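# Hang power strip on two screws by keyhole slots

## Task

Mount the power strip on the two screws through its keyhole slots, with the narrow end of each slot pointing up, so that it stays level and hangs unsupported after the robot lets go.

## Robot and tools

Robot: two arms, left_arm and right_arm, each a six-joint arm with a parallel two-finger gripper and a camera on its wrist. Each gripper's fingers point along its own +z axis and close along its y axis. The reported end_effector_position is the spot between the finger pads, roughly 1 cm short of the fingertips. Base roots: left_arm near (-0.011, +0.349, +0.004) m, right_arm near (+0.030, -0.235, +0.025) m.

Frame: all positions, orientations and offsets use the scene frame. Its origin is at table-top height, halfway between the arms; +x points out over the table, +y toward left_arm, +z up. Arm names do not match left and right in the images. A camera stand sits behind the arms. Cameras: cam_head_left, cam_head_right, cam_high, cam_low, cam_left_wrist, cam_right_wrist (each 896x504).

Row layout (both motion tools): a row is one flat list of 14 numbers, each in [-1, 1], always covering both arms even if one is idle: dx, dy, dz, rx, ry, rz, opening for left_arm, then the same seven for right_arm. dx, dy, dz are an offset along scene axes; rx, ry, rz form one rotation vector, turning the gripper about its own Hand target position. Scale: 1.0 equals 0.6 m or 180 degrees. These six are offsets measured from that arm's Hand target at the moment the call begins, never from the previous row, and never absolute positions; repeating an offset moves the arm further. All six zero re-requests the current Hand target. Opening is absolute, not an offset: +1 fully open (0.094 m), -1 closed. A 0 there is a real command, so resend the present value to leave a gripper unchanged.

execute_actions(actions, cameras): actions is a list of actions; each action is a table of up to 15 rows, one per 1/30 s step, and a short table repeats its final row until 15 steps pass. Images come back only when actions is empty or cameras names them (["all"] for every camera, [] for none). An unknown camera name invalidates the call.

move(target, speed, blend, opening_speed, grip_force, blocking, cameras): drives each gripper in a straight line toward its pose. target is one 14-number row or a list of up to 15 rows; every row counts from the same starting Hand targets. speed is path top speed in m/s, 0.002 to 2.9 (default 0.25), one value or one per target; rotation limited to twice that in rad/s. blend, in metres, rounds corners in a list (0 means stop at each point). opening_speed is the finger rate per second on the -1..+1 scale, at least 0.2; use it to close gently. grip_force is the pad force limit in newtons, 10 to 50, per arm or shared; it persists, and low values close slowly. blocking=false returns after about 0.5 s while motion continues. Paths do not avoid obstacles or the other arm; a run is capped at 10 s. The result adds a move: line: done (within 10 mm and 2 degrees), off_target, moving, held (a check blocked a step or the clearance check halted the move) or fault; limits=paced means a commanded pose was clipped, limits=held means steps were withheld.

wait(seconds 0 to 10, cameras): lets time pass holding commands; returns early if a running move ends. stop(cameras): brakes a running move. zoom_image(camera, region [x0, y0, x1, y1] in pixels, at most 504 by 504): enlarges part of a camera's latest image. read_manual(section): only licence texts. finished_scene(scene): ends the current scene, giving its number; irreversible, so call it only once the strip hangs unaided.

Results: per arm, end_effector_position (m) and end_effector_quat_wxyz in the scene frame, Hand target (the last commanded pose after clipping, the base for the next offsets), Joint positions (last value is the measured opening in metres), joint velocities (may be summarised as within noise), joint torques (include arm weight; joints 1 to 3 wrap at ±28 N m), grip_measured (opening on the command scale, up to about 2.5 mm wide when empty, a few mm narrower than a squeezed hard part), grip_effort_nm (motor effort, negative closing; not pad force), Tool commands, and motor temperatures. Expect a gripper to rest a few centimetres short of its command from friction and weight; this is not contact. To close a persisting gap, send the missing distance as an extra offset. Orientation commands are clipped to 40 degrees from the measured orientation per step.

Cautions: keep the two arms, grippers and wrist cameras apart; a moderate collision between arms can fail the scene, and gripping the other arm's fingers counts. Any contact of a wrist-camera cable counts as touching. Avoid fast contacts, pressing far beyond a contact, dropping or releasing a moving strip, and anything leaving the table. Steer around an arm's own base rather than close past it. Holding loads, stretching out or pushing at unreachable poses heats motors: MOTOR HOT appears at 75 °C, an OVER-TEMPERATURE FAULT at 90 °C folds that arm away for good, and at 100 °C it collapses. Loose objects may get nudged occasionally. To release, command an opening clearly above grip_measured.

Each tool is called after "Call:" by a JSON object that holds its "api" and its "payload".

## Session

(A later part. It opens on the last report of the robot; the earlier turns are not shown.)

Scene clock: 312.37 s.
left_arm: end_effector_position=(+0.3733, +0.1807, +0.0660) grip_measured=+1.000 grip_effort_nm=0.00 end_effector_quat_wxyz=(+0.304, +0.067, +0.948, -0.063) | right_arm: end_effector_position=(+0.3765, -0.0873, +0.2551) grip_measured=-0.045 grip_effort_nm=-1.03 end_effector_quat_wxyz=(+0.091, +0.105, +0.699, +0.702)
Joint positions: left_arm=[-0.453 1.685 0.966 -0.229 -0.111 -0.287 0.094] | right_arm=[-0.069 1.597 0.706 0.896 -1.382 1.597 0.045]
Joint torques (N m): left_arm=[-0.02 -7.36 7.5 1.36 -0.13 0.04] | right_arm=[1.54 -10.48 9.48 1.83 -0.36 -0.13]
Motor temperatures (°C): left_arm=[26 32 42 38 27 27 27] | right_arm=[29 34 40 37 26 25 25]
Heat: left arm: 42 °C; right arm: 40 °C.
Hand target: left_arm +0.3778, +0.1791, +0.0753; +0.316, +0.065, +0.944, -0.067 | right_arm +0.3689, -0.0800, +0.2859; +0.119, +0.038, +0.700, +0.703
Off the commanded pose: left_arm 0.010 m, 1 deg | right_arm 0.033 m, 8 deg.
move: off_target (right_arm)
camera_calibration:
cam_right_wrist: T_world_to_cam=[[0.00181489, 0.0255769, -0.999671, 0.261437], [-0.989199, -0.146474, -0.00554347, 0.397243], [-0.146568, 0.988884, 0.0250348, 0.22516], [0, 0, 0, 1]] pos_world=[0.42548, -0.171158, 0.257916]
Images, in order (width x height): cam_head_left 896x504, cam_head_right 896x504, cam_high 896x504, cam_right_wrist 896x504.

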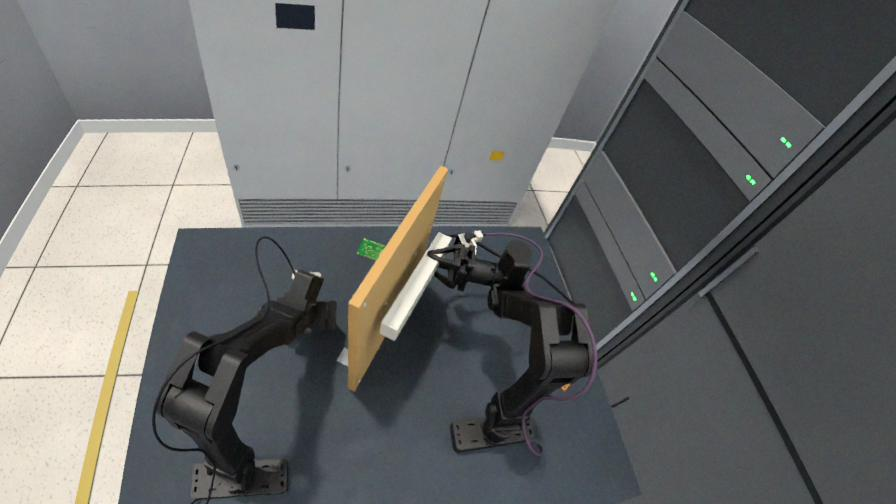

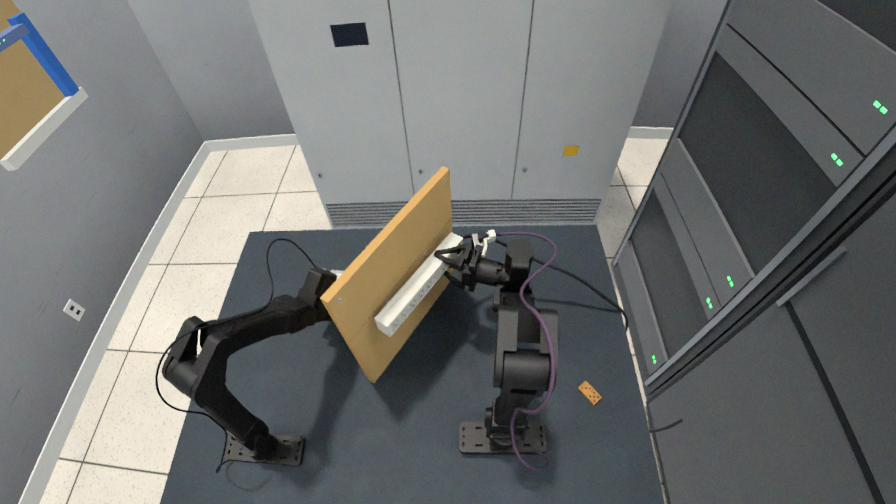

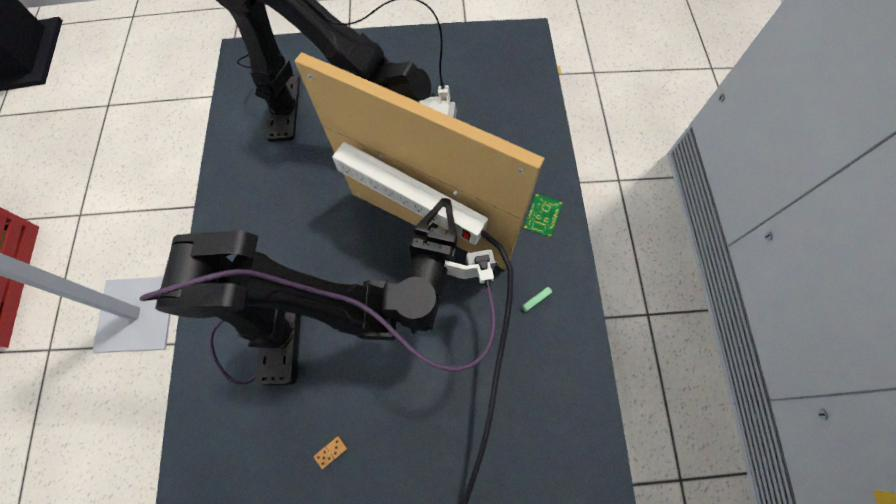

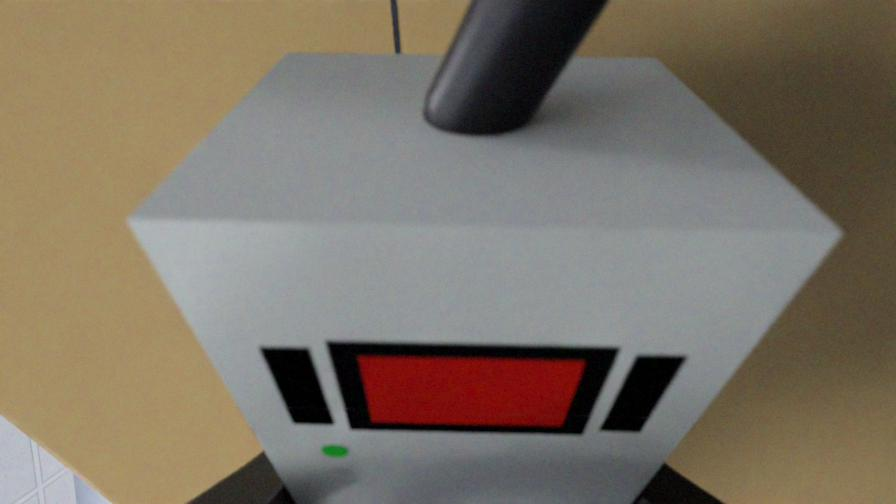

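Call:
{"api": "zoom_image", "payload": {"camera": "cam_head_right", "region": [360, 285, 430, 345]}}

Call:
{"api": "zoom_image", "payload": {"camera": "cam_head_right", "region": [405, 225, 475, 285]}}

Call:
{"api": "zoom_image", "payload": {"camera": "cam_high", "region": [325, 135, 415, 205]}}

Call:
{"api": "zoom_image", "payload": {"camera": "cam_high", "region": [410, 170, 500, 240]}}

Call:
{"api": "zoom_image", "payload": {"camera": "cam_head_left", "region": [370, 220, 470, 350]}}

Scaled by 7.200 from the camera's 896x504 image, which has a finer 1280x720 frame.

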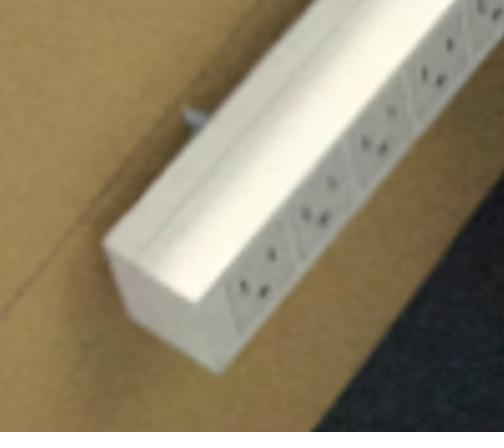

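Scaled by 7.200 from the camera's 896x504 image, which has a finer 1280x720 frame.

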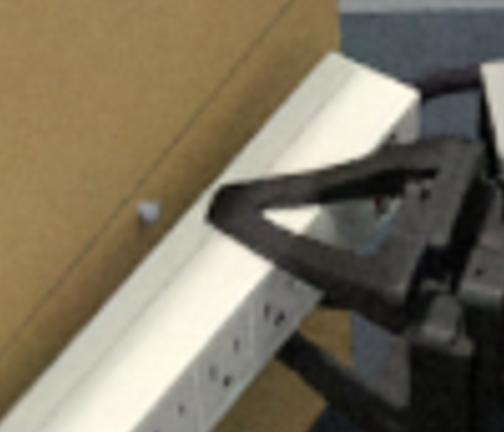

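Scaled by 5.600 from the camera's 896x504 image, which has a finer 1280x720 frame.

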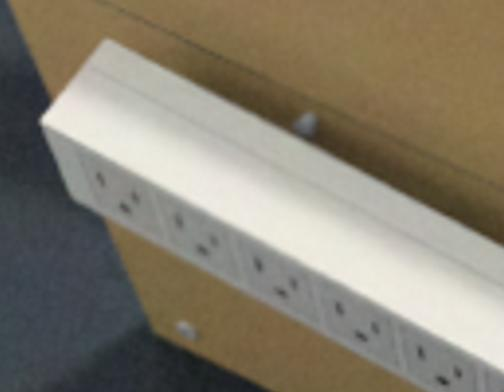

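Scaled by 5.600 from the camera's 896x504 image, which has a finer 1280x720 frame.

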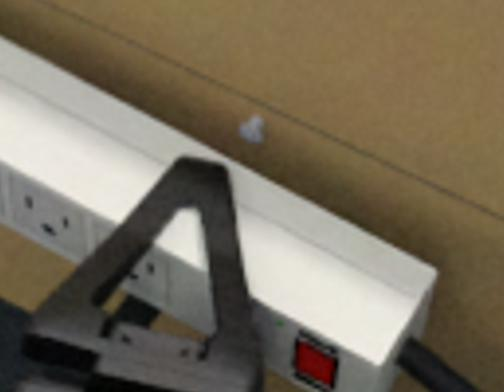

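Scaled by 3.877 from the camera's 896x504 image, which has a finer 1280x720 frame.

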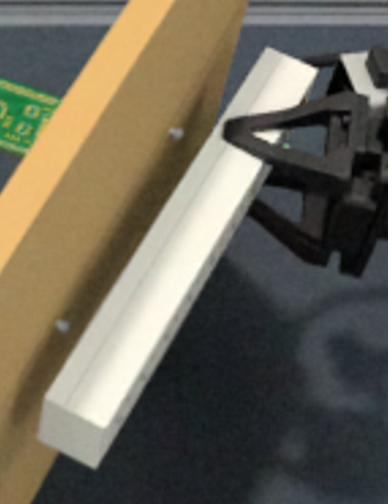

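Call:
{"api": "move", "payload": {"target": [0,0,0,0,0,0,1, -0.011,0.0068,0.0042,-0.0078,-0.0115,0.0167,-0.2], "speed": 0.06, "cameras": ["cam_right_wrist","cam_head_right","cam_high","cam_head_left"]}}

Call:
{"api": "zoom_image", "payload": {"camera": "cam_head_right", "region": [360, 285, 430, 345]}}

Call:
{"api": "zoom_image", "payload": {"camera": "cam_head_right", "region": [405, 225, 475, 285]}}

Call:
{"api": "zoom_image", "payload": {"camera": "cam_high", "region": [325, 135, 415, 205]}}

Call:
{"api": "zoom_image", "payload": {"camera": "cam_high", "region": [410, 170, 500, 240]}}

Call:
{"api": "zoom_image", "payload": {"camera": "cam_head_left", "region": [370, 280, 430, 340]}}

Call:
{"api": "zoom_image", "payload": {"camera": "cam_head_left", "region": [400, 220, 460, 280]}}

Scene clock: 323.50 s.
left_arm: end_effector_position=(+0.3733, +0.1807, +0.0660) grip_measured=+1.000 grip_effort_nm=0.00 end_effector_quat_wxyz=(+0.304, +0.067, +0.948, -0.063) | right_arm: end_effector_position=(+0.3708, -0.0837, +0.2584) grip_measured=-0.045 grip_effort_nm=-1.03 end_effector_quat_wxyz=(+0.088, +0.072, +0.706, +0.699)
Joint positions: left_arm=[-0.453 1.685 0.966 -0.229 -0.111 -0.287 0.094] | right_arm=[-0.063 1.583 0.738 0.786 -1.427 1.488 0.045]
Joint torques (N m): left_arm=[-0.03 -7.36 7.5 1.36 -0.13 0.03] | right_arm=[1.65 -10.65 9.61 1.7 -0.41 -0.19]
Heat: left arm: 42 °C; right arm: 40 °C.
Hand target: left_arm +0.3778, +0.1791, +0.0753; +0.316, +0.065, +0.944, -0.067 | right_arm +0.3623, -0.0759, +0.2883; +0.114, +0.006, +0.707, +0.698
Off the commanded pose: left_arm 0.010 m, 1 deg | right_arm 0.032 m, 8 deg.
move: off_target (right_arm)
camera_calibration:
cam_right_wrist: T_world_to_cam=[[0.0429364, 0.00620598, -0.999059, 0.247692], [-0.979363, -0.197412, -0.0433163, 0.393955], [-0.197495, 0.980301, -0.00239827, 0.245899], [0, 0, 0, 1]] pos_world=[0.423754, -0.164821, 0.265114]
Images, in order (width x height): cam_head_left 896x504, cam_head_right 896x504, cam_high 896x504, cam_right_wrist 896x504.

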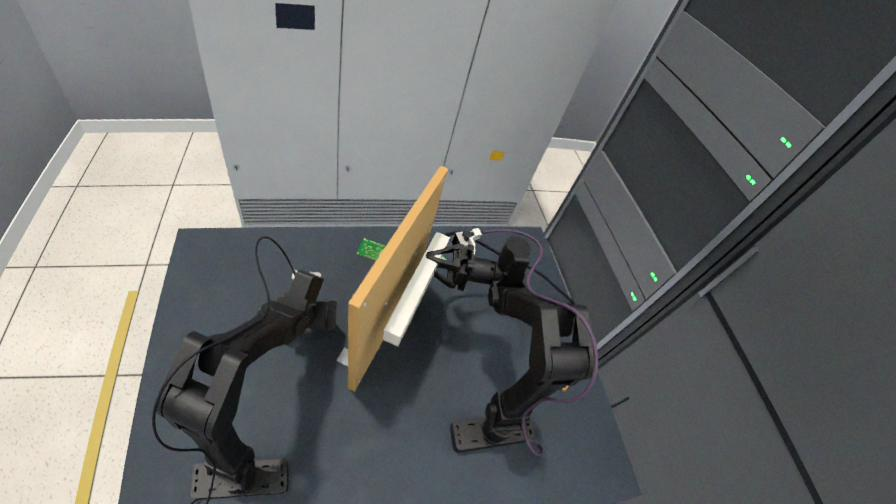

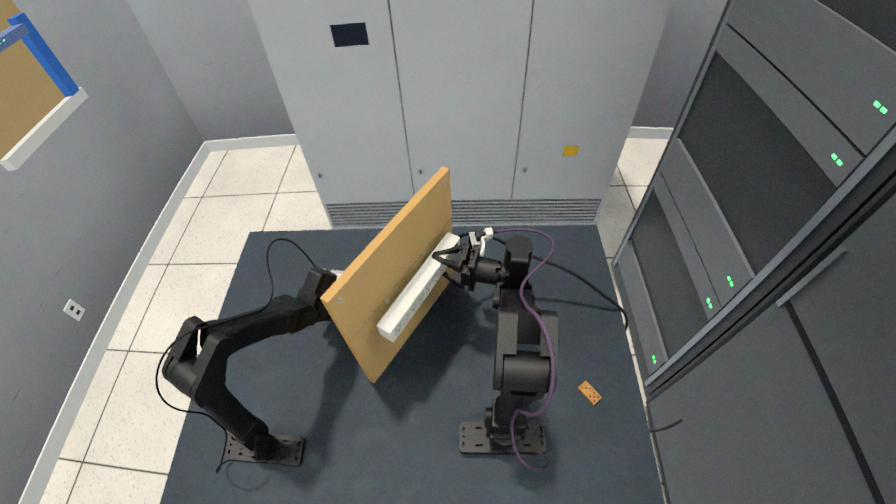

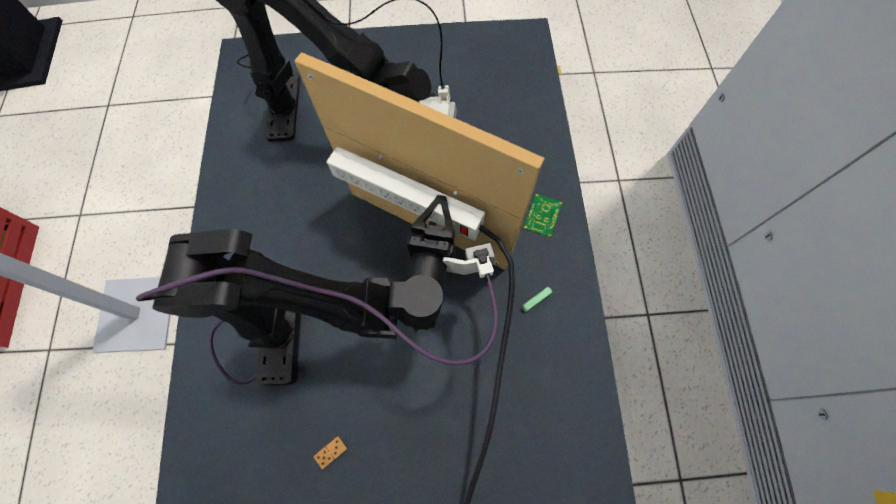

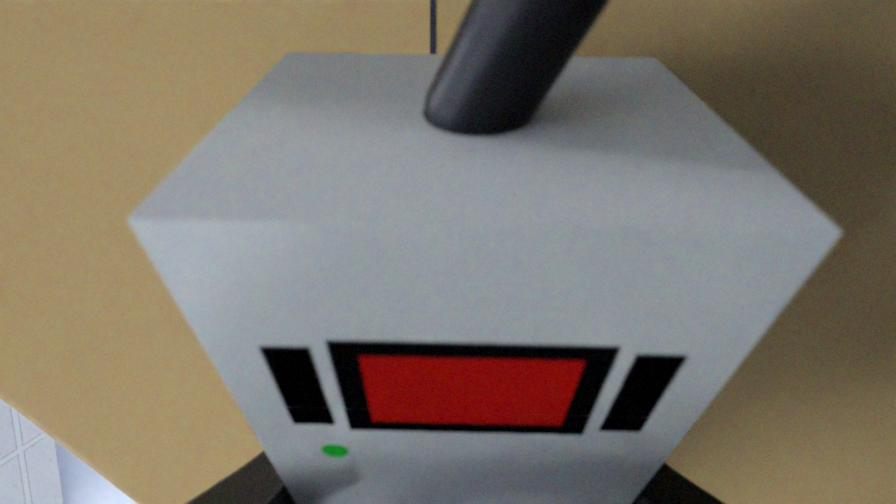

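Scaled by 7.200 from the camera's 896x504 image, which has a finer 1280x720 frame.

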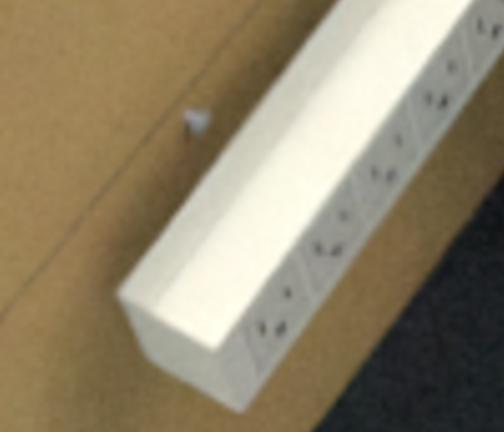

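Scaled by 7.200 from the camera's 896x504 image, which has a finer 1280x720 frame.

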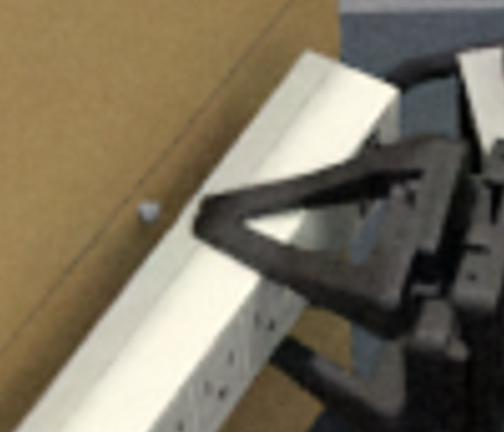

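Scaled by 5.600 from the camera's 896x504 image, which has a finer 1280x720 frame.

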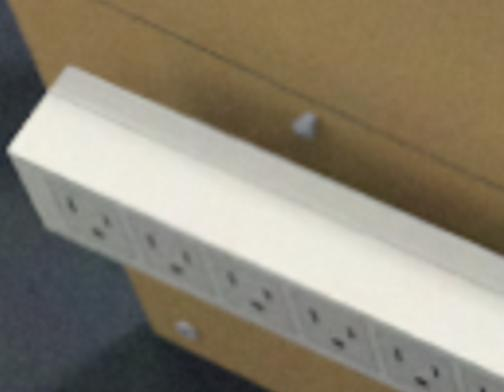

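Scaled by 5.600 from the camera's 896x504 image, which has a finer 1280x720 frame.

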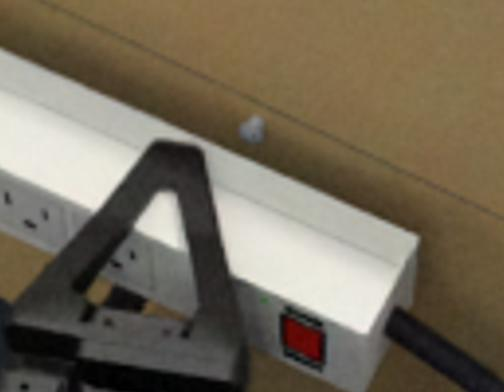

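Scaled by 8.400 from the camera's 896x504 image, which has a finer 1280x720 frame.

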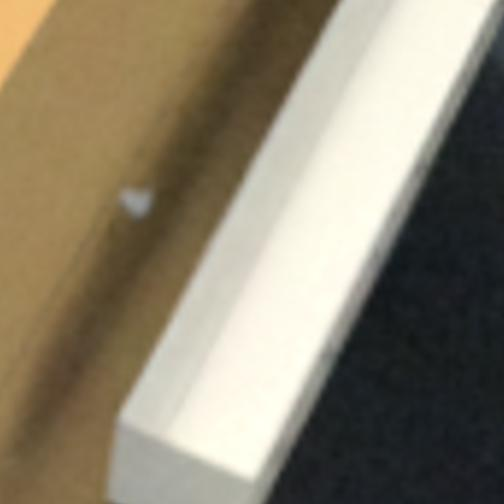

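Scaled by 8.400 from the camera's 896x504 image, which has a finer 1280x720 frame.

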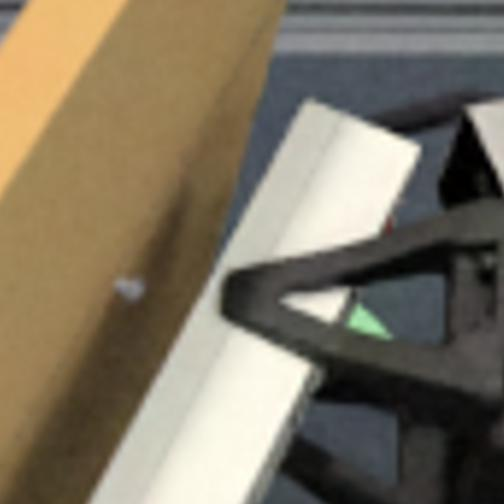

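Call:
{"api": "move", "payload": {"target": [0,0,0,0,0,0,1, 0.0123,0.0198,0,0,0,0,-0.2], "speed": 0.05, "cameras": ["cam_right_wrist","cam_head_right","cam_high","cam_head_left"]}}

Call:
{"api": "zoom_image", "payload": {"camera": "cam_head_right", "region": [360, 285, 430, 345]}}

Call:
{"api": "zoom_image", "payload": {"camera": "cam_head_right", "region": [405, 225, 475, 285]}}

Call:
{"api": "zoom_image", "payload": {"camera": "cam_high", "region": [325, 135, 415, 205]}}

Call:
{"api": "zoom_image", "payload": {"camera": "cam_high", "region": [410, 170, 500, 240]}}

Call:
{"api": "zoom_image", "payload": {"camera": "cam_head_left", "region": [370, 280, 430, 340]}}

Call:
{"api": "zoom_image", "payload": {"camera": "cam_head_left", "region": [400, 220, 460, 280]}}

Scene clock: 330.40 s.
left_arm: end_effector_position=(+0.3733, +0.1807, +0.0660) grip_measured=+1.000 grip_effort_nm=0.00 end_effector_quat_wxyz=(+0.304, +0.067, +0.948, -0.063) | right_arm: end_effector_position=(+0.3716, -0.0699, +0.2643) grip_measured=-0.045 grip_effort_nm=-1.03 end_effector_quat_wxyz=(+0.087, +0.054, +0.709, +0.698)
Joint positions: left_arm=[-0.453 1.685 0.966 -0.229 -0.111 -0.287 0.094] | right_arm=[-0.02 1.583 0.773 0.74 -1.41 1.453 0.045]
Joint torques (N m): left_arm=[-0.03 -7.38 7.5 1.36 -0.13 0.03] | right_arm=[1.48 -8.92 9.68 1.75 -0.21 -0.14]
Heat: left arm: 42 °C; right arm: 41 °C.
Hand target: left_arm +0.3778, +0.1791, +0.0753; +0.316, +0.065, +0.944, -0.067 | right_arm +0.3698, -0.0640, +0.2884; +0.114, +0.006, +0.707, +0.698
Off the commanded pose: left_arm 0.010 m, 1 deg | right_arm 0.025 m, 6 deg.
move: off_target (right_arm)
camera_calibration:
cam_right_wrist: T_world_to_cam=[[0.0652783, -0.000114043, -0.997867, 0.244312], [-0.972556, -0.22381, -0.0635969, 0.398754], [-0.223326, 0.974633, -0.0147209, 0.245055], [0, 0, 0, 1]] pos_world=[0.42659, -0.149566, 0.272757]
Images, in order (width x height): cam_head_left 896x504, cam_head_right 896x504, cam_high 896x504, cam_right_wrist 896x504.

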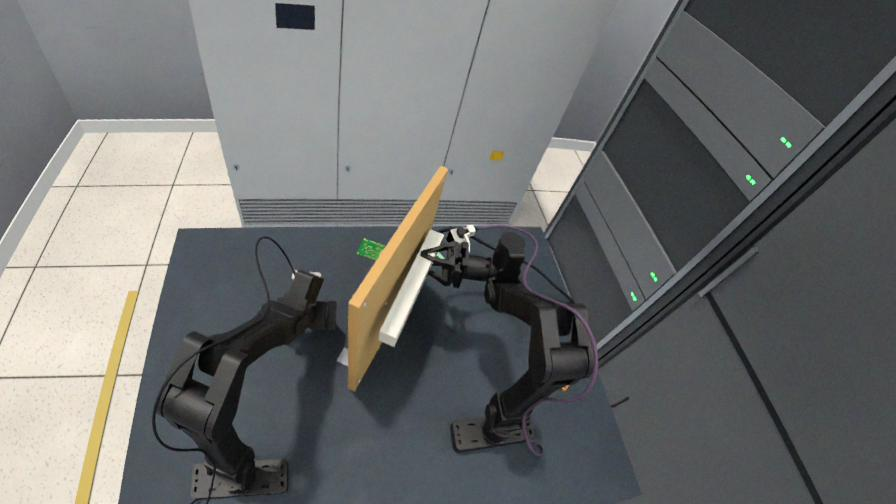

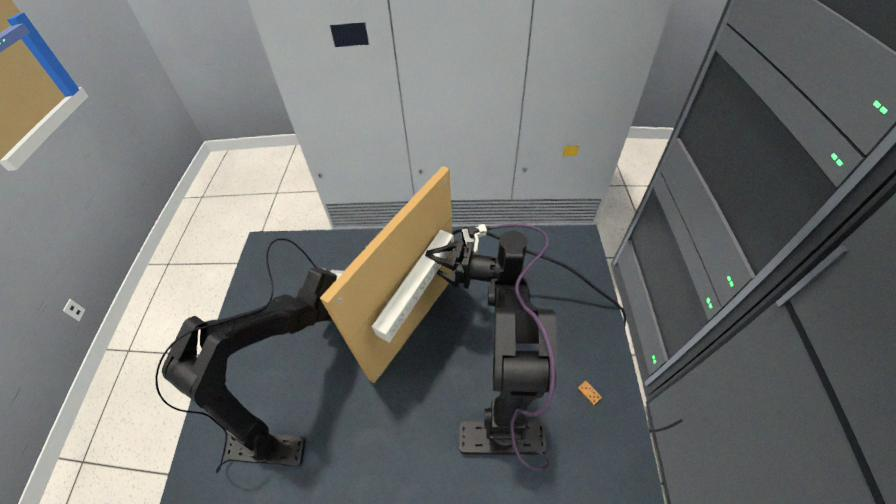

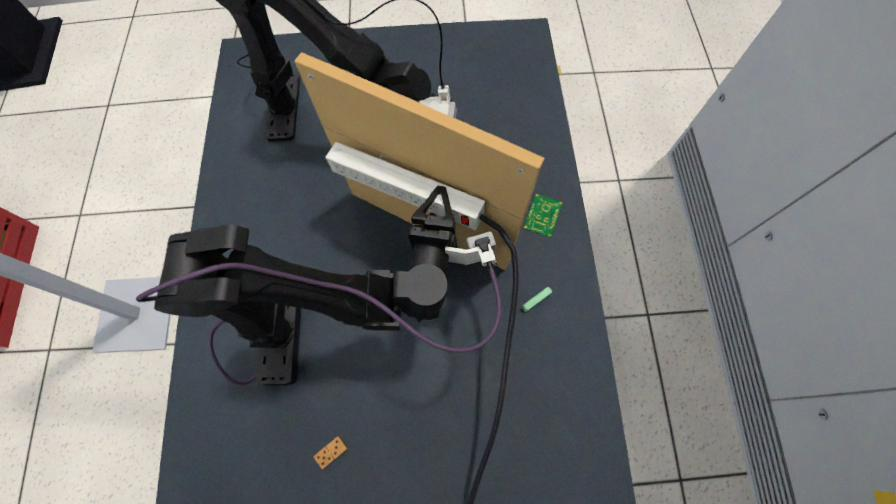

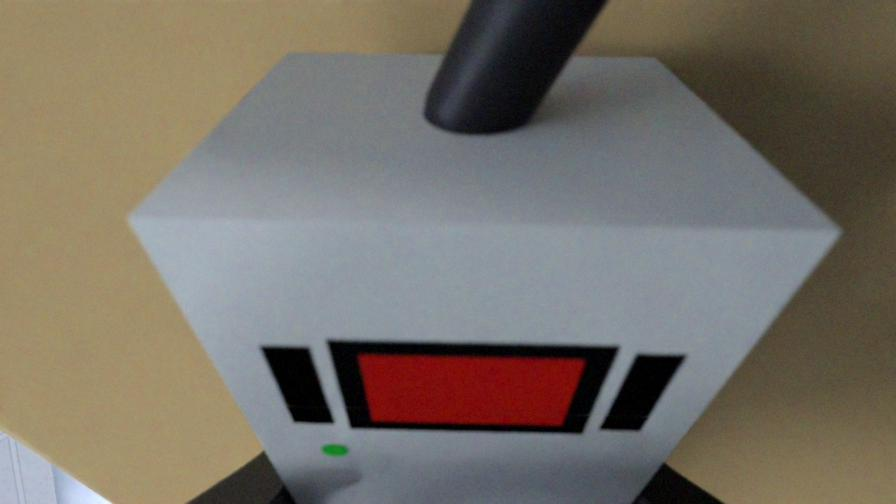

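Scaled by 7.200 from the camera's 896x504 image, which has a finer 1280x720 frame.

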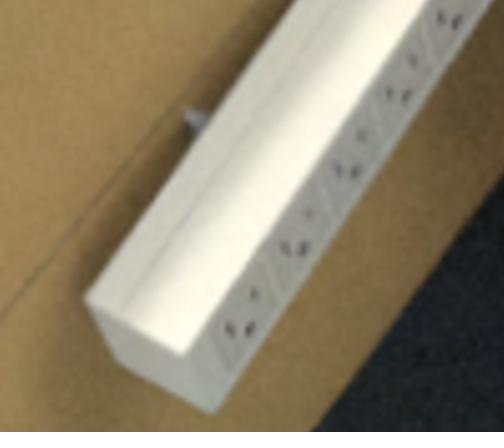

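Scaled by 7.200 from the camera's 896x504 image, which has a finer 1280x720 frame.

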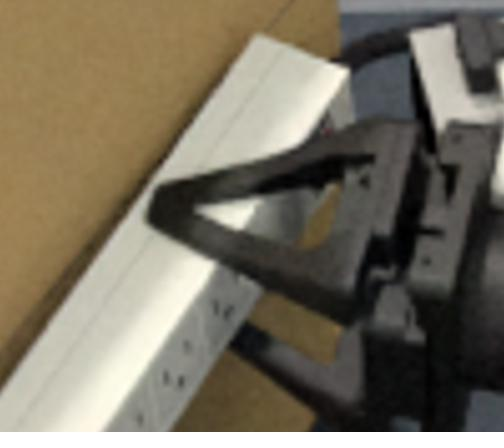

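Scaled by 5.600 from the camera's 896x504 image, which has a finer 1280x720 frame.

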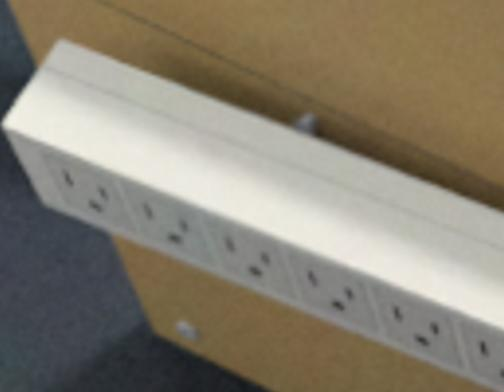

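Scaled by 5.600 from the camera's 896x504 image, which has a finer 1280x720 frame.

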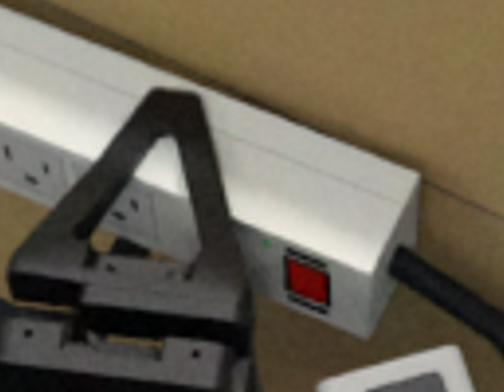

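Scaled by 8.400 from the camera's 896x504 image, which has a finer 1280x720 frame.

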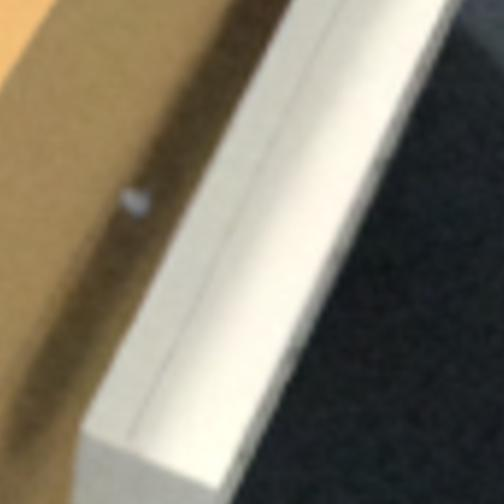

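Scaled by 8.400 from the camera's 896x504 image, which has a finer 1280x720 frame.

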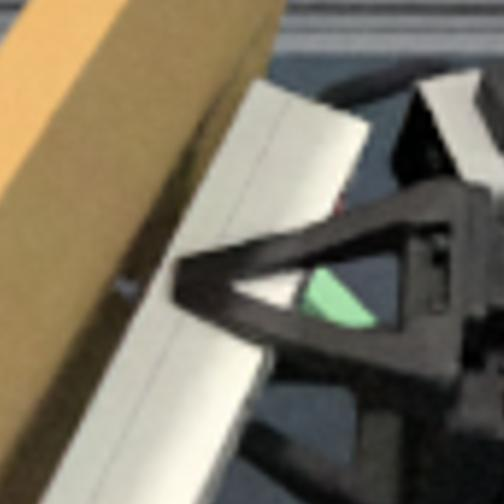

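Call:
{"api": "move", "payload": {"target": [0,0,0,0,0,0,1, 0.0098,-0.0062,-0.0112,0.0043,0.0068,-0.0111,-0.2], "speed": 0.05}}

Scene clock: 335.63 s.
left_arm: end_effector_position=(+0.3733, +0.1807, +0.0660) grip_measured=+1.000 grip_effort_nm=0.00 end_effector_quat_wxyz=(+0.304, +0.067, +0.948, -0.063) | right_arm: end_effector_position=(+0.3757, -0.0708, +0.2641) grip_measured=-0.045 grip_effort_nm=-1.03 end_effector_quat_wxyz=(+0.091, +0.066, +0.709, +0.697)
Joint positions: left_arm=[-0.453 1.685 0.966 -0.229 -0.111 -0.287 0.094] | right_arm=[-0.02 1.583 0.773 0.741 -1.387 1.465 0.045]
Joint torques (N m): left_arm=[-0.03 -7.39 7.5 1.36 -0.13 0.04] | right_arm=[0.55 -7.35 8.12 2.11 -0.17 -0.04]
Heat: left arm: 42 °C; right arm: 41 °C.
Hand target: left_arm +0.3778, +0.1791, +0.0753; +0.316, +0.065, +0.944, -0.067 | right_arm +0.3756, -0.0677, +0.2816; +0.118, +0.026, +0.703, +0.700
Off the commanded pose: left_arm 0.010 m, 1 deg | right_arm 0.018 m, 6 deg.
move: off_target (right_arm)

Call:
{"api": "move", "payload": {"target": [0,0,0,0,0,0,1, 0.0057,-0.0035,-0.0133,0.0024,0.0038,-0.004,-0.2], "speed": 0.05}}

Scene clock: 337.93 s.
left_arm: end_effector_position=(+0.3733, +0.1807, +0.0660) grip_measured=+1.000 grip_effort_nm=0.00 end_effector_quat_wxyz=(+0.304, +0.067, +0.948, -0.063) | right_arm: end_effector_position=(+0.3788, -0.0711, +0.2643) grip_measured=-0.045 grip_effort_nm=-1.03 end_effector_quat_wxyz=(+0.098, +0.065, +0.707, +0.698)
Joint positions: left_arm=[-0.453 1.685 0.966 -0.229 -0.111 -0.287 0.094] | right_arm=[-0.02 1.597 0.773 0.786 -1.38 1.484 0.045]
Joint torques (N m): left_arm=[-0.03 -7.38 7.49 1.36 -0.13 0.03] | right_arm=[0.29 -6.23 7.08 2.13 -0.14 -0.03]
Heat: left arm: 43 °C; right arm: 41 °C.
Hand target: left_arm +0.3778, +0.1791, +0.0753; +0.316, +0.065, +0.944, -0.067 | right_arm +0.3790, -0.0698, +0.2737; +0.119, +0.035, +0.701, +0.702
Off the commanded pose: left_arm 0.010 m, 1 deg | right_arm 0.009 m, 4 deg.
move: off_target (right_arm)

Call:
{"api": "move", "payload": {"target": [0,0,0,0,0,0,1, 0,0,-0.0133,0.0059,0.0094,0,-0.2], "speed": 0.05}}

Scene clock: 339.77 s.
left_arm: end_effector_position=(+0.3733, +0.1807, +0.0660) grip_measured=+1.000 grip_effort_nm=0.00 end_effector_quat_wxyz=(+0.304, +0.067, +0.948, -0.063) | right_arm: end_effector_position=(+0.3809, -0.0712, +0.2615) grip_measured=-0.045 grip_effort_nm=-1.03 end_effector_quat_wxyz=(+0.094, +0.069, +0.702, +0.703)
Joint positions: left_arm=[-0.453 1.685 0.966 -0.229 -0.111 -0.287 0.094] | right_arm=[-0.02 1.629 0.76 0.898 -1.38 1.565 0.045]
Joint torques (N m): left_arm=[-0.03 -7.35 7.5 1.36 -0.13 0.03] | right_arm=[0.27 -6.61 5.75 2.03 -0.11 0.01]
Heat: left arm: 43 °C; right arm: 40 °C.
Hand target: left_arm +0.3778, +0.1791, +0.0753; +0.316, +0.065, +0.944, -0.067 | right_arm +0.3790, -0.0698, +0.2657; +0.108, +0.047, +0.696, +0.708
Off the commanded pose: left_arm 0.010 m, 1 deg | right_arm 0.005 m, 3 deg.
move: off_target (right_arm)

Call:
{"api": "move", "payload": {"target": [0,0,0,0,0,0,1, -0.0028,0.0018,-0.0083,0.0026,0.0042,0,-0.2], "speed": 0.05}}

Scene clock: 341.87 s.
left_arm: end_effector_position=(+0.3733, +0.1807, +0.0660) grip_measured=+1.000 grip_effort_nm=0.00 end_effector_quat_wxyz=(+0.304, +0.067, +0.948, -0.063) | right_arm: end_effector_position=(+0.3792, -0.0711, +0.2571) grip_measured=-0.045 grip_effort_nm=-1.03 end_effector_quat_wxyz=(+0.090, +0.073, +0.699, +0.706)
Joint positions: left_arm=[-0.453 1.685 0.966 -0.229 -0.111 -0.287 0.094] | right_arm=[-0.02 1.647 0.737 0.978 -1.38 1.614 0.045]
Joint torques (N m): left_arm=[-0.03 -7.38 7.5 1.36 -0.13 0.03] | right_arm=[0.49 -6.52 5.35 2.07 -0.04 0]
Heat: left arm: 43 °C; right arm: 40 °C.
Hand target: left_arm +0.3778, +0.1791, +0.0753; +0.316, +0.065, +0.944, -0.067 | right_arm +0.3773, -0.0688, +0.2607; +0.103, +0.052, +0.694, +0.711
Off the commanded pose: left_arm 0.010 m, 1 deg | right_arm 0.005 m, 3 deg.
move: off_target (right_arm)

Call:
{"api": "wait", "payload": {"seconds": 0.05, "cameras": ["cam_head_right","cam_high","cam_head_left"]}}

Call:
{"api": "zoom_image", "payload": {"camera": "cam_head_right", "region": [360, 300, 400, 340]}}

Call:
{"api": "zoom_image", "payload": {"camera": "cam_head_right", "region": [420, 220, 460, 260]}}

Call:
{"api": "zoom_image", "payload": {"camera": "cam_high", "region": [325, 130, 365, 170]}}

Call:
{"api": "zoom_image", "payload": {"camera": "cam_high", "region": [455, 185, 495, 225]}}

Call:
{"api": "zoom_image", "payload": {"camera": "cam_head_left", "region": [365, 305, 405, 345]}}

Call:
{"api": "zoom_image", "payload": {"camera": "cam_head_left", "region": [415, 215, 455, 255]}}

Scene clock: 343.37 s.
left_arm: end_effector_position=(+0.3733, +0.1807, +0.0660) grip_measured=+1.000 grip_effort_nm=0.00 end_effector_quat_wxyz=(+0.304, +0.067, +0.948, -0.063) | right_arm: end_effector_position=(+0.3792, -0.0711, +0.2571) grip_measured=-0.045 grip_effort_nm=-1.03 end_effector_quat_wxyz=(+0.090, +0.073, +0.699, +0.706)
Joint positions: left_arm=[-0.453 1.685 0.966 -0.229 -0.111 -0.287 0.094] | right_arm=[-0.02 1.647 0.737 0.979 -1.38 1.614 0.045]
Joint torques (N m): left_arm=[-0.02 -7.35 7.49 1.36 -0.13 0.03] | right_arm=[0.83 -6.5 5.34 2.02 -0.01 -0.01]
Heat: left arm: 43 °C; right arm: 40 °C.
Hand target: left_arm +0.3778, +0.1791, +0.0753; +0.316, +0.065, +0.944, -0.067 | right_arm +0.3773, -0.0688, +0.2607; +0.103, +0.052, +0.694, +0.711
Tool commands: left_gripper/opening=+1.0 right_gripper/opening=-0.2
Off the commanded pose: left_arm 0.010 m, 1 deg | right_arm 0.005 m, 3 deg.
wait: 0.07 s; at rest from the start
Images, in order (width x height): cam_head_left 896x504, cam_head_right 896x504, cam_high 896x504.

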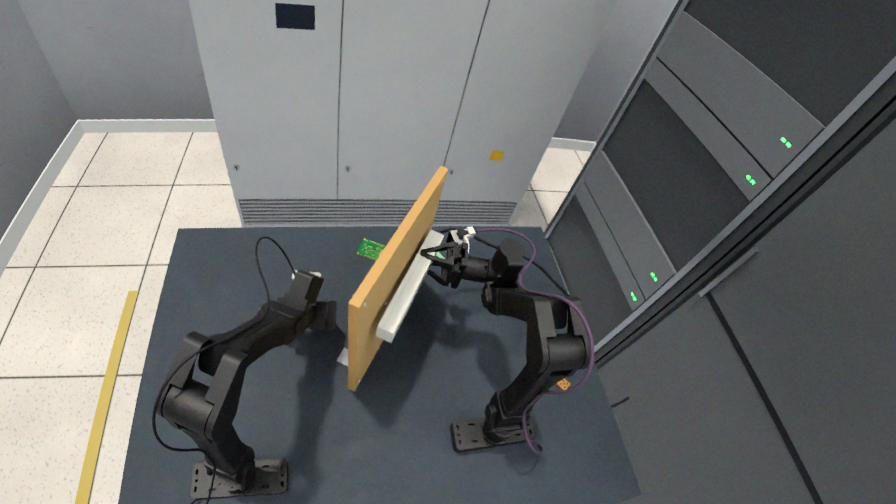

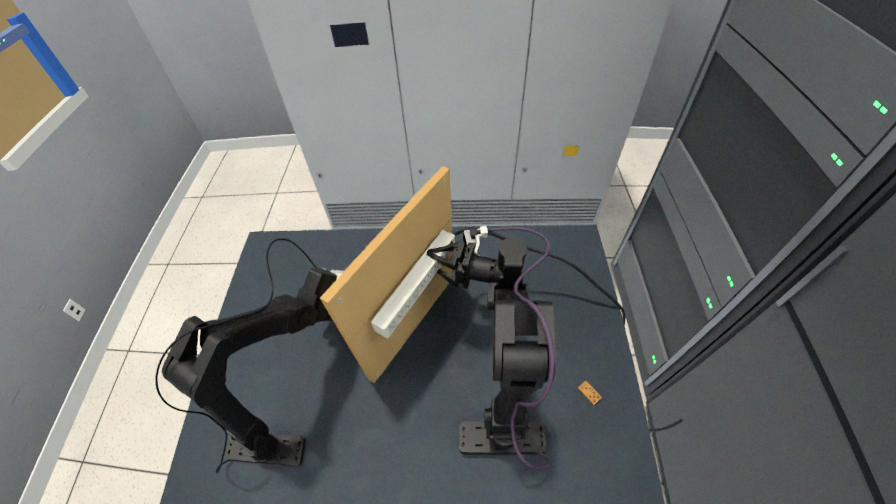

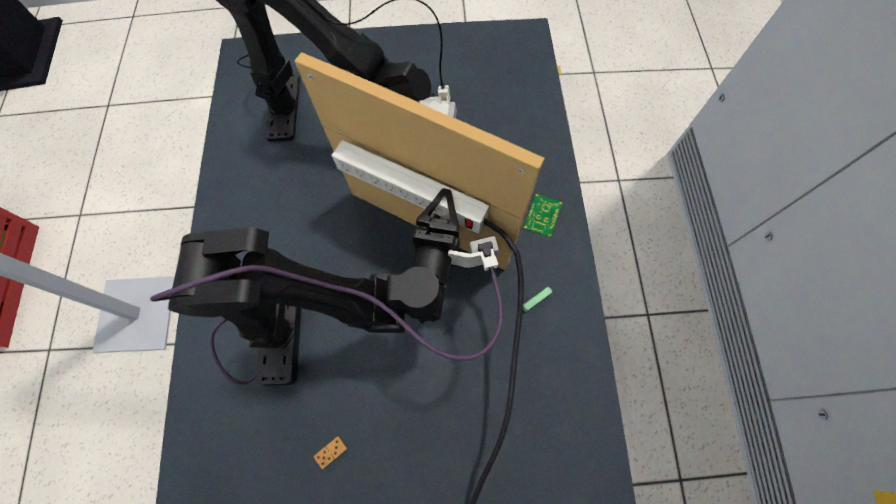

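Scaled by 12.600 from the camera's 896x504 image, which has a finer 1280x720 frame.

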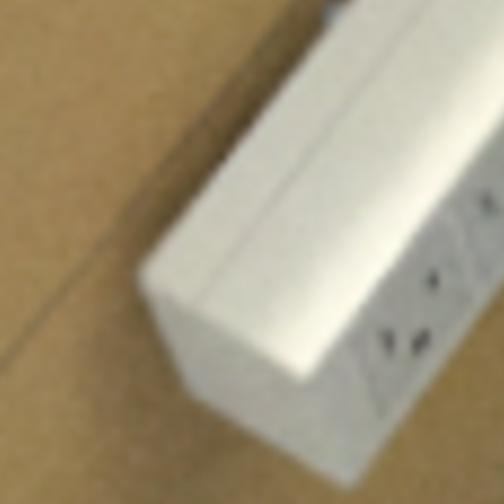

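Scaled by 12.600 from the camera's 896x504 image, which has a finer 1280x720 frame.

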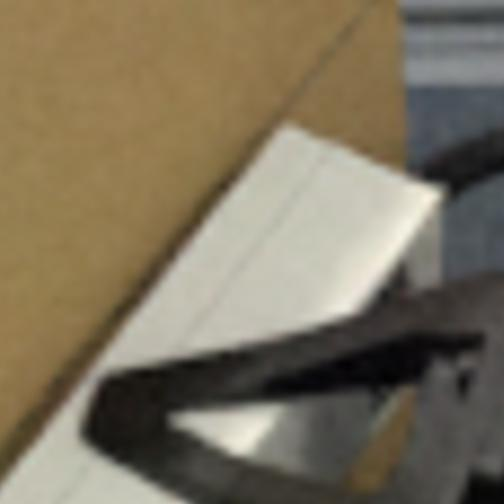

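Scaled by 12.600 from the camera's 896x504 image, which has a finer 1280x720 frame.

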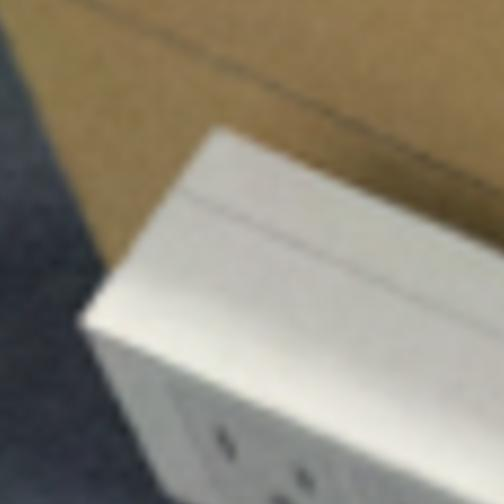

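Scaled by 12.600 from the camera's 896x504 image, which has a finer 1280x720 frame.

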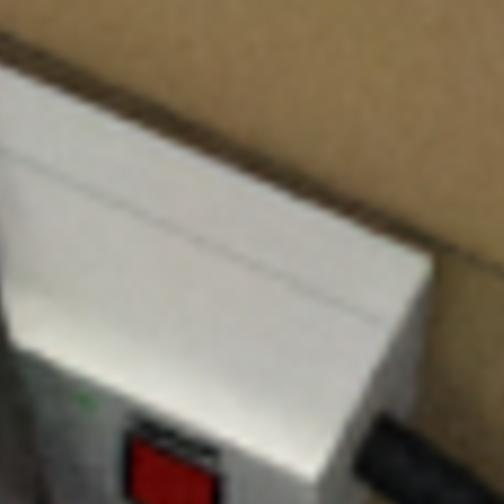

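Scaled by 12.600 from the camera's 896x504 image, which has a finer 1280x720 frame.

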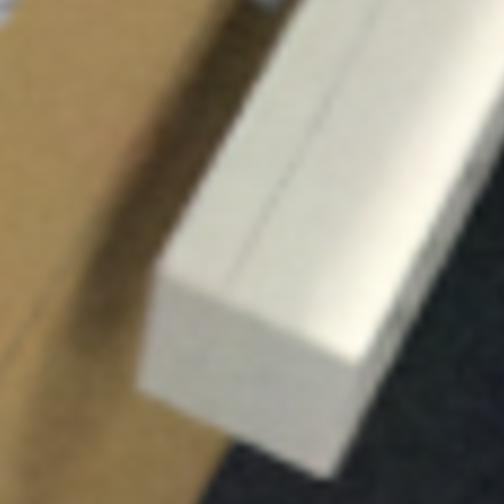

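Scaled by 12.600 from the camera's 896x504 image, which has a finer 1280x720 frame.

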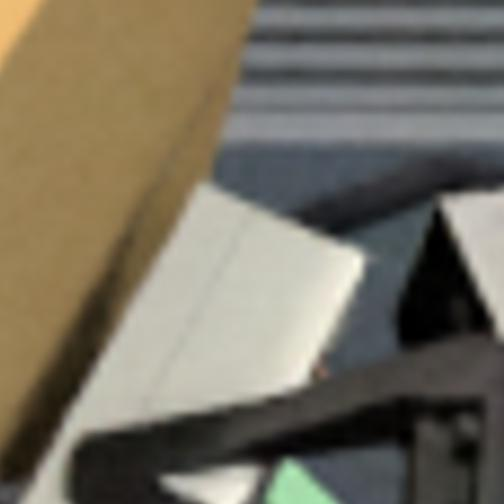

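Call:
{"api": "move", "payload": {"target": [0,0,0,0,0,0,1, 0.0028,0.0062,0,0,0,0,-0.2], "speed": 0.05}}

Scene clock: 350.40 s.
left_arm: end_effector_position=(+0.3733, +0.1807, +0.0660) grip_measured=+1.000 grip_effort_nm=0.00 end_effector_quat_wxyz=(+0.304, +0.067, +0.948, -0.063) | right_arm: end_effector_position=(+0.3805, -0.0692, +0.2556) grip_measured=-0.045 grip_effort_nm=-1.03 end_effector_quat_wxyz=(+0.089, +0.075, +0.698, +0.707)
Joint positions: left_arm=[-0.453 1.685 0.966 -0.229 -0.111 -0.287 0.094] | right_arm=[-0.014 1.658 0.737 0.995 -1.372 1.625 0.045]
Joint torques (N m): left_arm=[-0.03 -7.36 7.49 1.36 -0.13 0.03] | right_arm=[1.28 -6.78 5.75 2.06 -0.01 0.04]
Heat: left arm: 43 °C; right arm: 39 °C.
Hand target: left_arm +0.3778, +0.1791, +0.0753; +0.316, +0.065, +0.944, -0.067 | right_arm +0.3790, -0.0651, +0.2607; +0.103, +0.052, +0.694, +0.710
Off the commanded pose: left_arm 0.010 m, 1 deg | right_arm 0.007 m, 3 deg.
move: off_target (right_arm)

Call:
{"api": "move", "payload": {"target": [0,0,0,0,0,0,1, 0.0022,0.0053,0.005,0,0,0,-0.2], "speed": 0.05}}

Scene clock: 352.57 s.
left_arm: end_effector_position=(+0.3733, +0.1807, +0.0660) grip_measured=+1.000 grip_effort_nm=0.00 end_effector_quat_wxyz=(+0.304, +0.067, +0.948, -0.063) | right_arm: end_effector_position=(+0.3809, -0.0665, +0.2558) grip_measured=-0.045 grip_effort_nm=-1.03 end_effector_quat_wxyz=(+0.087, +0.077, +0.697, +0.707)
Joint positions: left_arm=[-0.453 1.685 0.966 -0.229 -0.111 -0.287 0.094] | right_arm=[-0.005 1.658 0.737 0.995 -1.361 1.632 0.045]
Joint torques (N m): left_arm=[-0.03 -7.36 7.5 1.36 -0.13 0.03] | right_arm=[1.03 -6.68 6.74 1.98 -0.01 0.02]
Heat: left arm: 43 °C; right arm: 39 °C.
Hand target: left_arm +0.3778, +0.1791, +0.0753; +0.316, +0.065, +0.944, -0.067 | right_arm +0.3803, -0.0619, +0.2637; +0.103, +0.052, +0.694, +0.711
Off the commanded pose: left_arm 0.010 m, 1 deg | right_arm 0.009 m, 3 deg.
move: off_target (right_arm)

Call:
{"api": "move", "payload": {"target": [0,0,0,0,0,0,1, 0.0009,0.0014,0.0067,-0.0015,-0.0024,0,-0.2], "speed": 0.05}}

Scene clock: 354.13 s.
left_arm: end_effector_position=(+0.3733, +0.1807, +0.0660) grip_measured=+1.000 grip_effort_nm=0.00 end_effector_quat_wxyz=(+0.304, +0.067, +0.948, -0.063) | right_arm: end_effector_position=(+0.3811, -0.0659, +0.2558) grip_measured=-0.045 grip_effort_nm=-1.03 end_effector_quat_wxyz=(+0.088, +0.078, +0.697, +0.707)
Joint positions: left_arm=[-0.453 1.685 0.966 -0.229 -0.111 -0.287 0.094] | right_arm=[-0.003 1.658 0.737 0.995 -1.359 1.632 0.045]
Joint torques (N m): left_arm=[-0.05 -7.38 7.5 1.36 -0.13 0.04] | right_arm=[1.32 -7.47 7.17 1.78 0.04 -0.09]
Heat: left arm: 43 °C; right arm: 39 °C.
Hand target: left_arm +0.3778, +0.1791, +0.0753; +0.316, +0.065, +0.944, -0.067 | right_arm +0.3809, -0.0610, +0.2678; +0.106, +0.049, +0.695, +0.709
Off the commanded pose: left_arm 0.010 m, 1 deg | right_arm 0.013 m, 4 deg.
move: off_target (right_arm)

Call:
{"api": "move", "payload": {"target": [0,0,0,0,0,0,1, 0,0,0.0067,0,0,0,-0.2], "speed": 0.05}}

Scene clock: 355.20 s.
left_arm: end_effector_position=(+0.3733, +0.1807, +0.0660) grip_measured=+1.000 grip_effort_nm=0.00 end_effector_quat_wxyz=(+0.304, +0.067, +0.948, -0.063) | right_arm: end_effector_position=(+0.3811, -0.0659, +0.2557) grip_measured=-0.045 grip_effort_nm=-1.03 end_effector_quat_wxyz=(+0.087, +0.078, +0.697, +0.707)
Joint positions: left_arm=[-0.453 1.685 0.966 -0.229 -0.111 -0.287 0.094] | right_arm=[-0.003 1.658 0.737 0.994 -1.359 1.632 0.045]
Joint torques (N m): left_arm=[-0.02 -7.35 7.49 1.36 -0.13 0.04] | right_arm=[1.44 -8.49 7.8 1.68 0 -0.07]
Heat: left arm: 43 °C; right arm: 39 °C.
Hand target: left_arm +0.3778, +0.1791, +0.0753; +0.316, +0.065, +0.944, -0.067 | right_arm +0.3809, -0.0610, +0.2718; +0.106, +0.049, +0.695, +0.709
Off the commanded pose: left_arm 0.010 m, 1 deg | right_arm 0.017 m, 4 deg.
move: off_target (right_arm)

Call:
{"api": "move", "payload": {"target": [0,0,0,0,0,0,1, 0,0,0.0117,0,0,0,-0.2], "speed": 0.05}}

Scene clock: 356.93 s.
left_arm: end_effector_position=(+0.3733, +0.1807, +0.0660) grip_measured=+1.000 grip_effort_nm=0.01 end_effector_quat_wxyz=(+0.304, +0.067, +0.948, -0.063) | right_arm: end_effector_position=(+0.3814, -0.0659, +0.2554) grip_measured=-0.045 grip_effort_nm=-1.03 end_effector_quat_wxyz=(+0.085, +0.081, +0.698, +0.707)
Joint positions: left_arm=[-0.453 1.685 0.966 -0.229 -0.111 -0.287 0.094] | right_arm=[-0.003 1.658 0.739 0.985 -1.359 1.632 0.045]
Joint torques (N m): left_arm=[-0.02 -7.38 7.5 1.36 -0.13 0.04] | right_arm=[1.22 -10.13 8.84 1.56 -0.01 -0.01]
Heat: left arm: 43 °C; right arm: 39 °C.
Hand target: left_arm +0.3778, +0.1791, +0.0753; +0.316, +0.065, +0.944, -0.067 | right_arm +0.3808, -0.0610, +0.2789; +0.106, +0.049, +0.695, +0.709
Off the commanded pose: left_arm 0.010 m, 1 deg | right_arm 0.024 m, 4 deg.
move: off_target (right_arm)

Call:
{"api": "move", "payload": {"target": [0,0,0,0,0,0,1, 0,0,0.0083,-0.0026,-0.0042,0,-0.2], "speed": 0.05}}

Scene clock: 358.53 s.
left_arm: end_effector_position=(+0.3733, +0.1807, +0.0660) grip_measured=+1.000 grip_effort_nm=0.01 end_effector_quat_wxyz=(+0.304, +0.067, +0.948, -0.063) | right_arm: end_effector_position=(+0.3814, -0.0659, +0.2559) grip_measured=-0.045 grip_effort_nm=-1.03 end_effector_quat_wxyz=(+0.078, +0.087, +0.700, +0.705)
Joint positions: left_arm=[-0.453 1.685 0.966 -0.229 -0.111 -0.287 0.094] | right_arm=[-0.003 1.642 0.748 0.918 -1.359 1.607 0.045]
Joint torques (N m): left_arm=[-0.03 -7.36 7.51 1.36 -0.13 0.03] | right_arm=[1.16 -10.39 9.13 1.75 -0.02 -0.11]
Heat: left arm: 43 °C; right arm: 39 °C.
Hand target: left_arm +0.3778, +0.1791, +0.0753; +0.316, +0.065, +0.944, -0.067 | right_arm +0.3809, -0.0610, +0.2838; +0.111, +0.044, +0.698, +0.707
Off the commanded pose: left_arm 0.010 m, 1 deg | right_arm 0.028 m, 6 deg.
move: off_target (right_arm)


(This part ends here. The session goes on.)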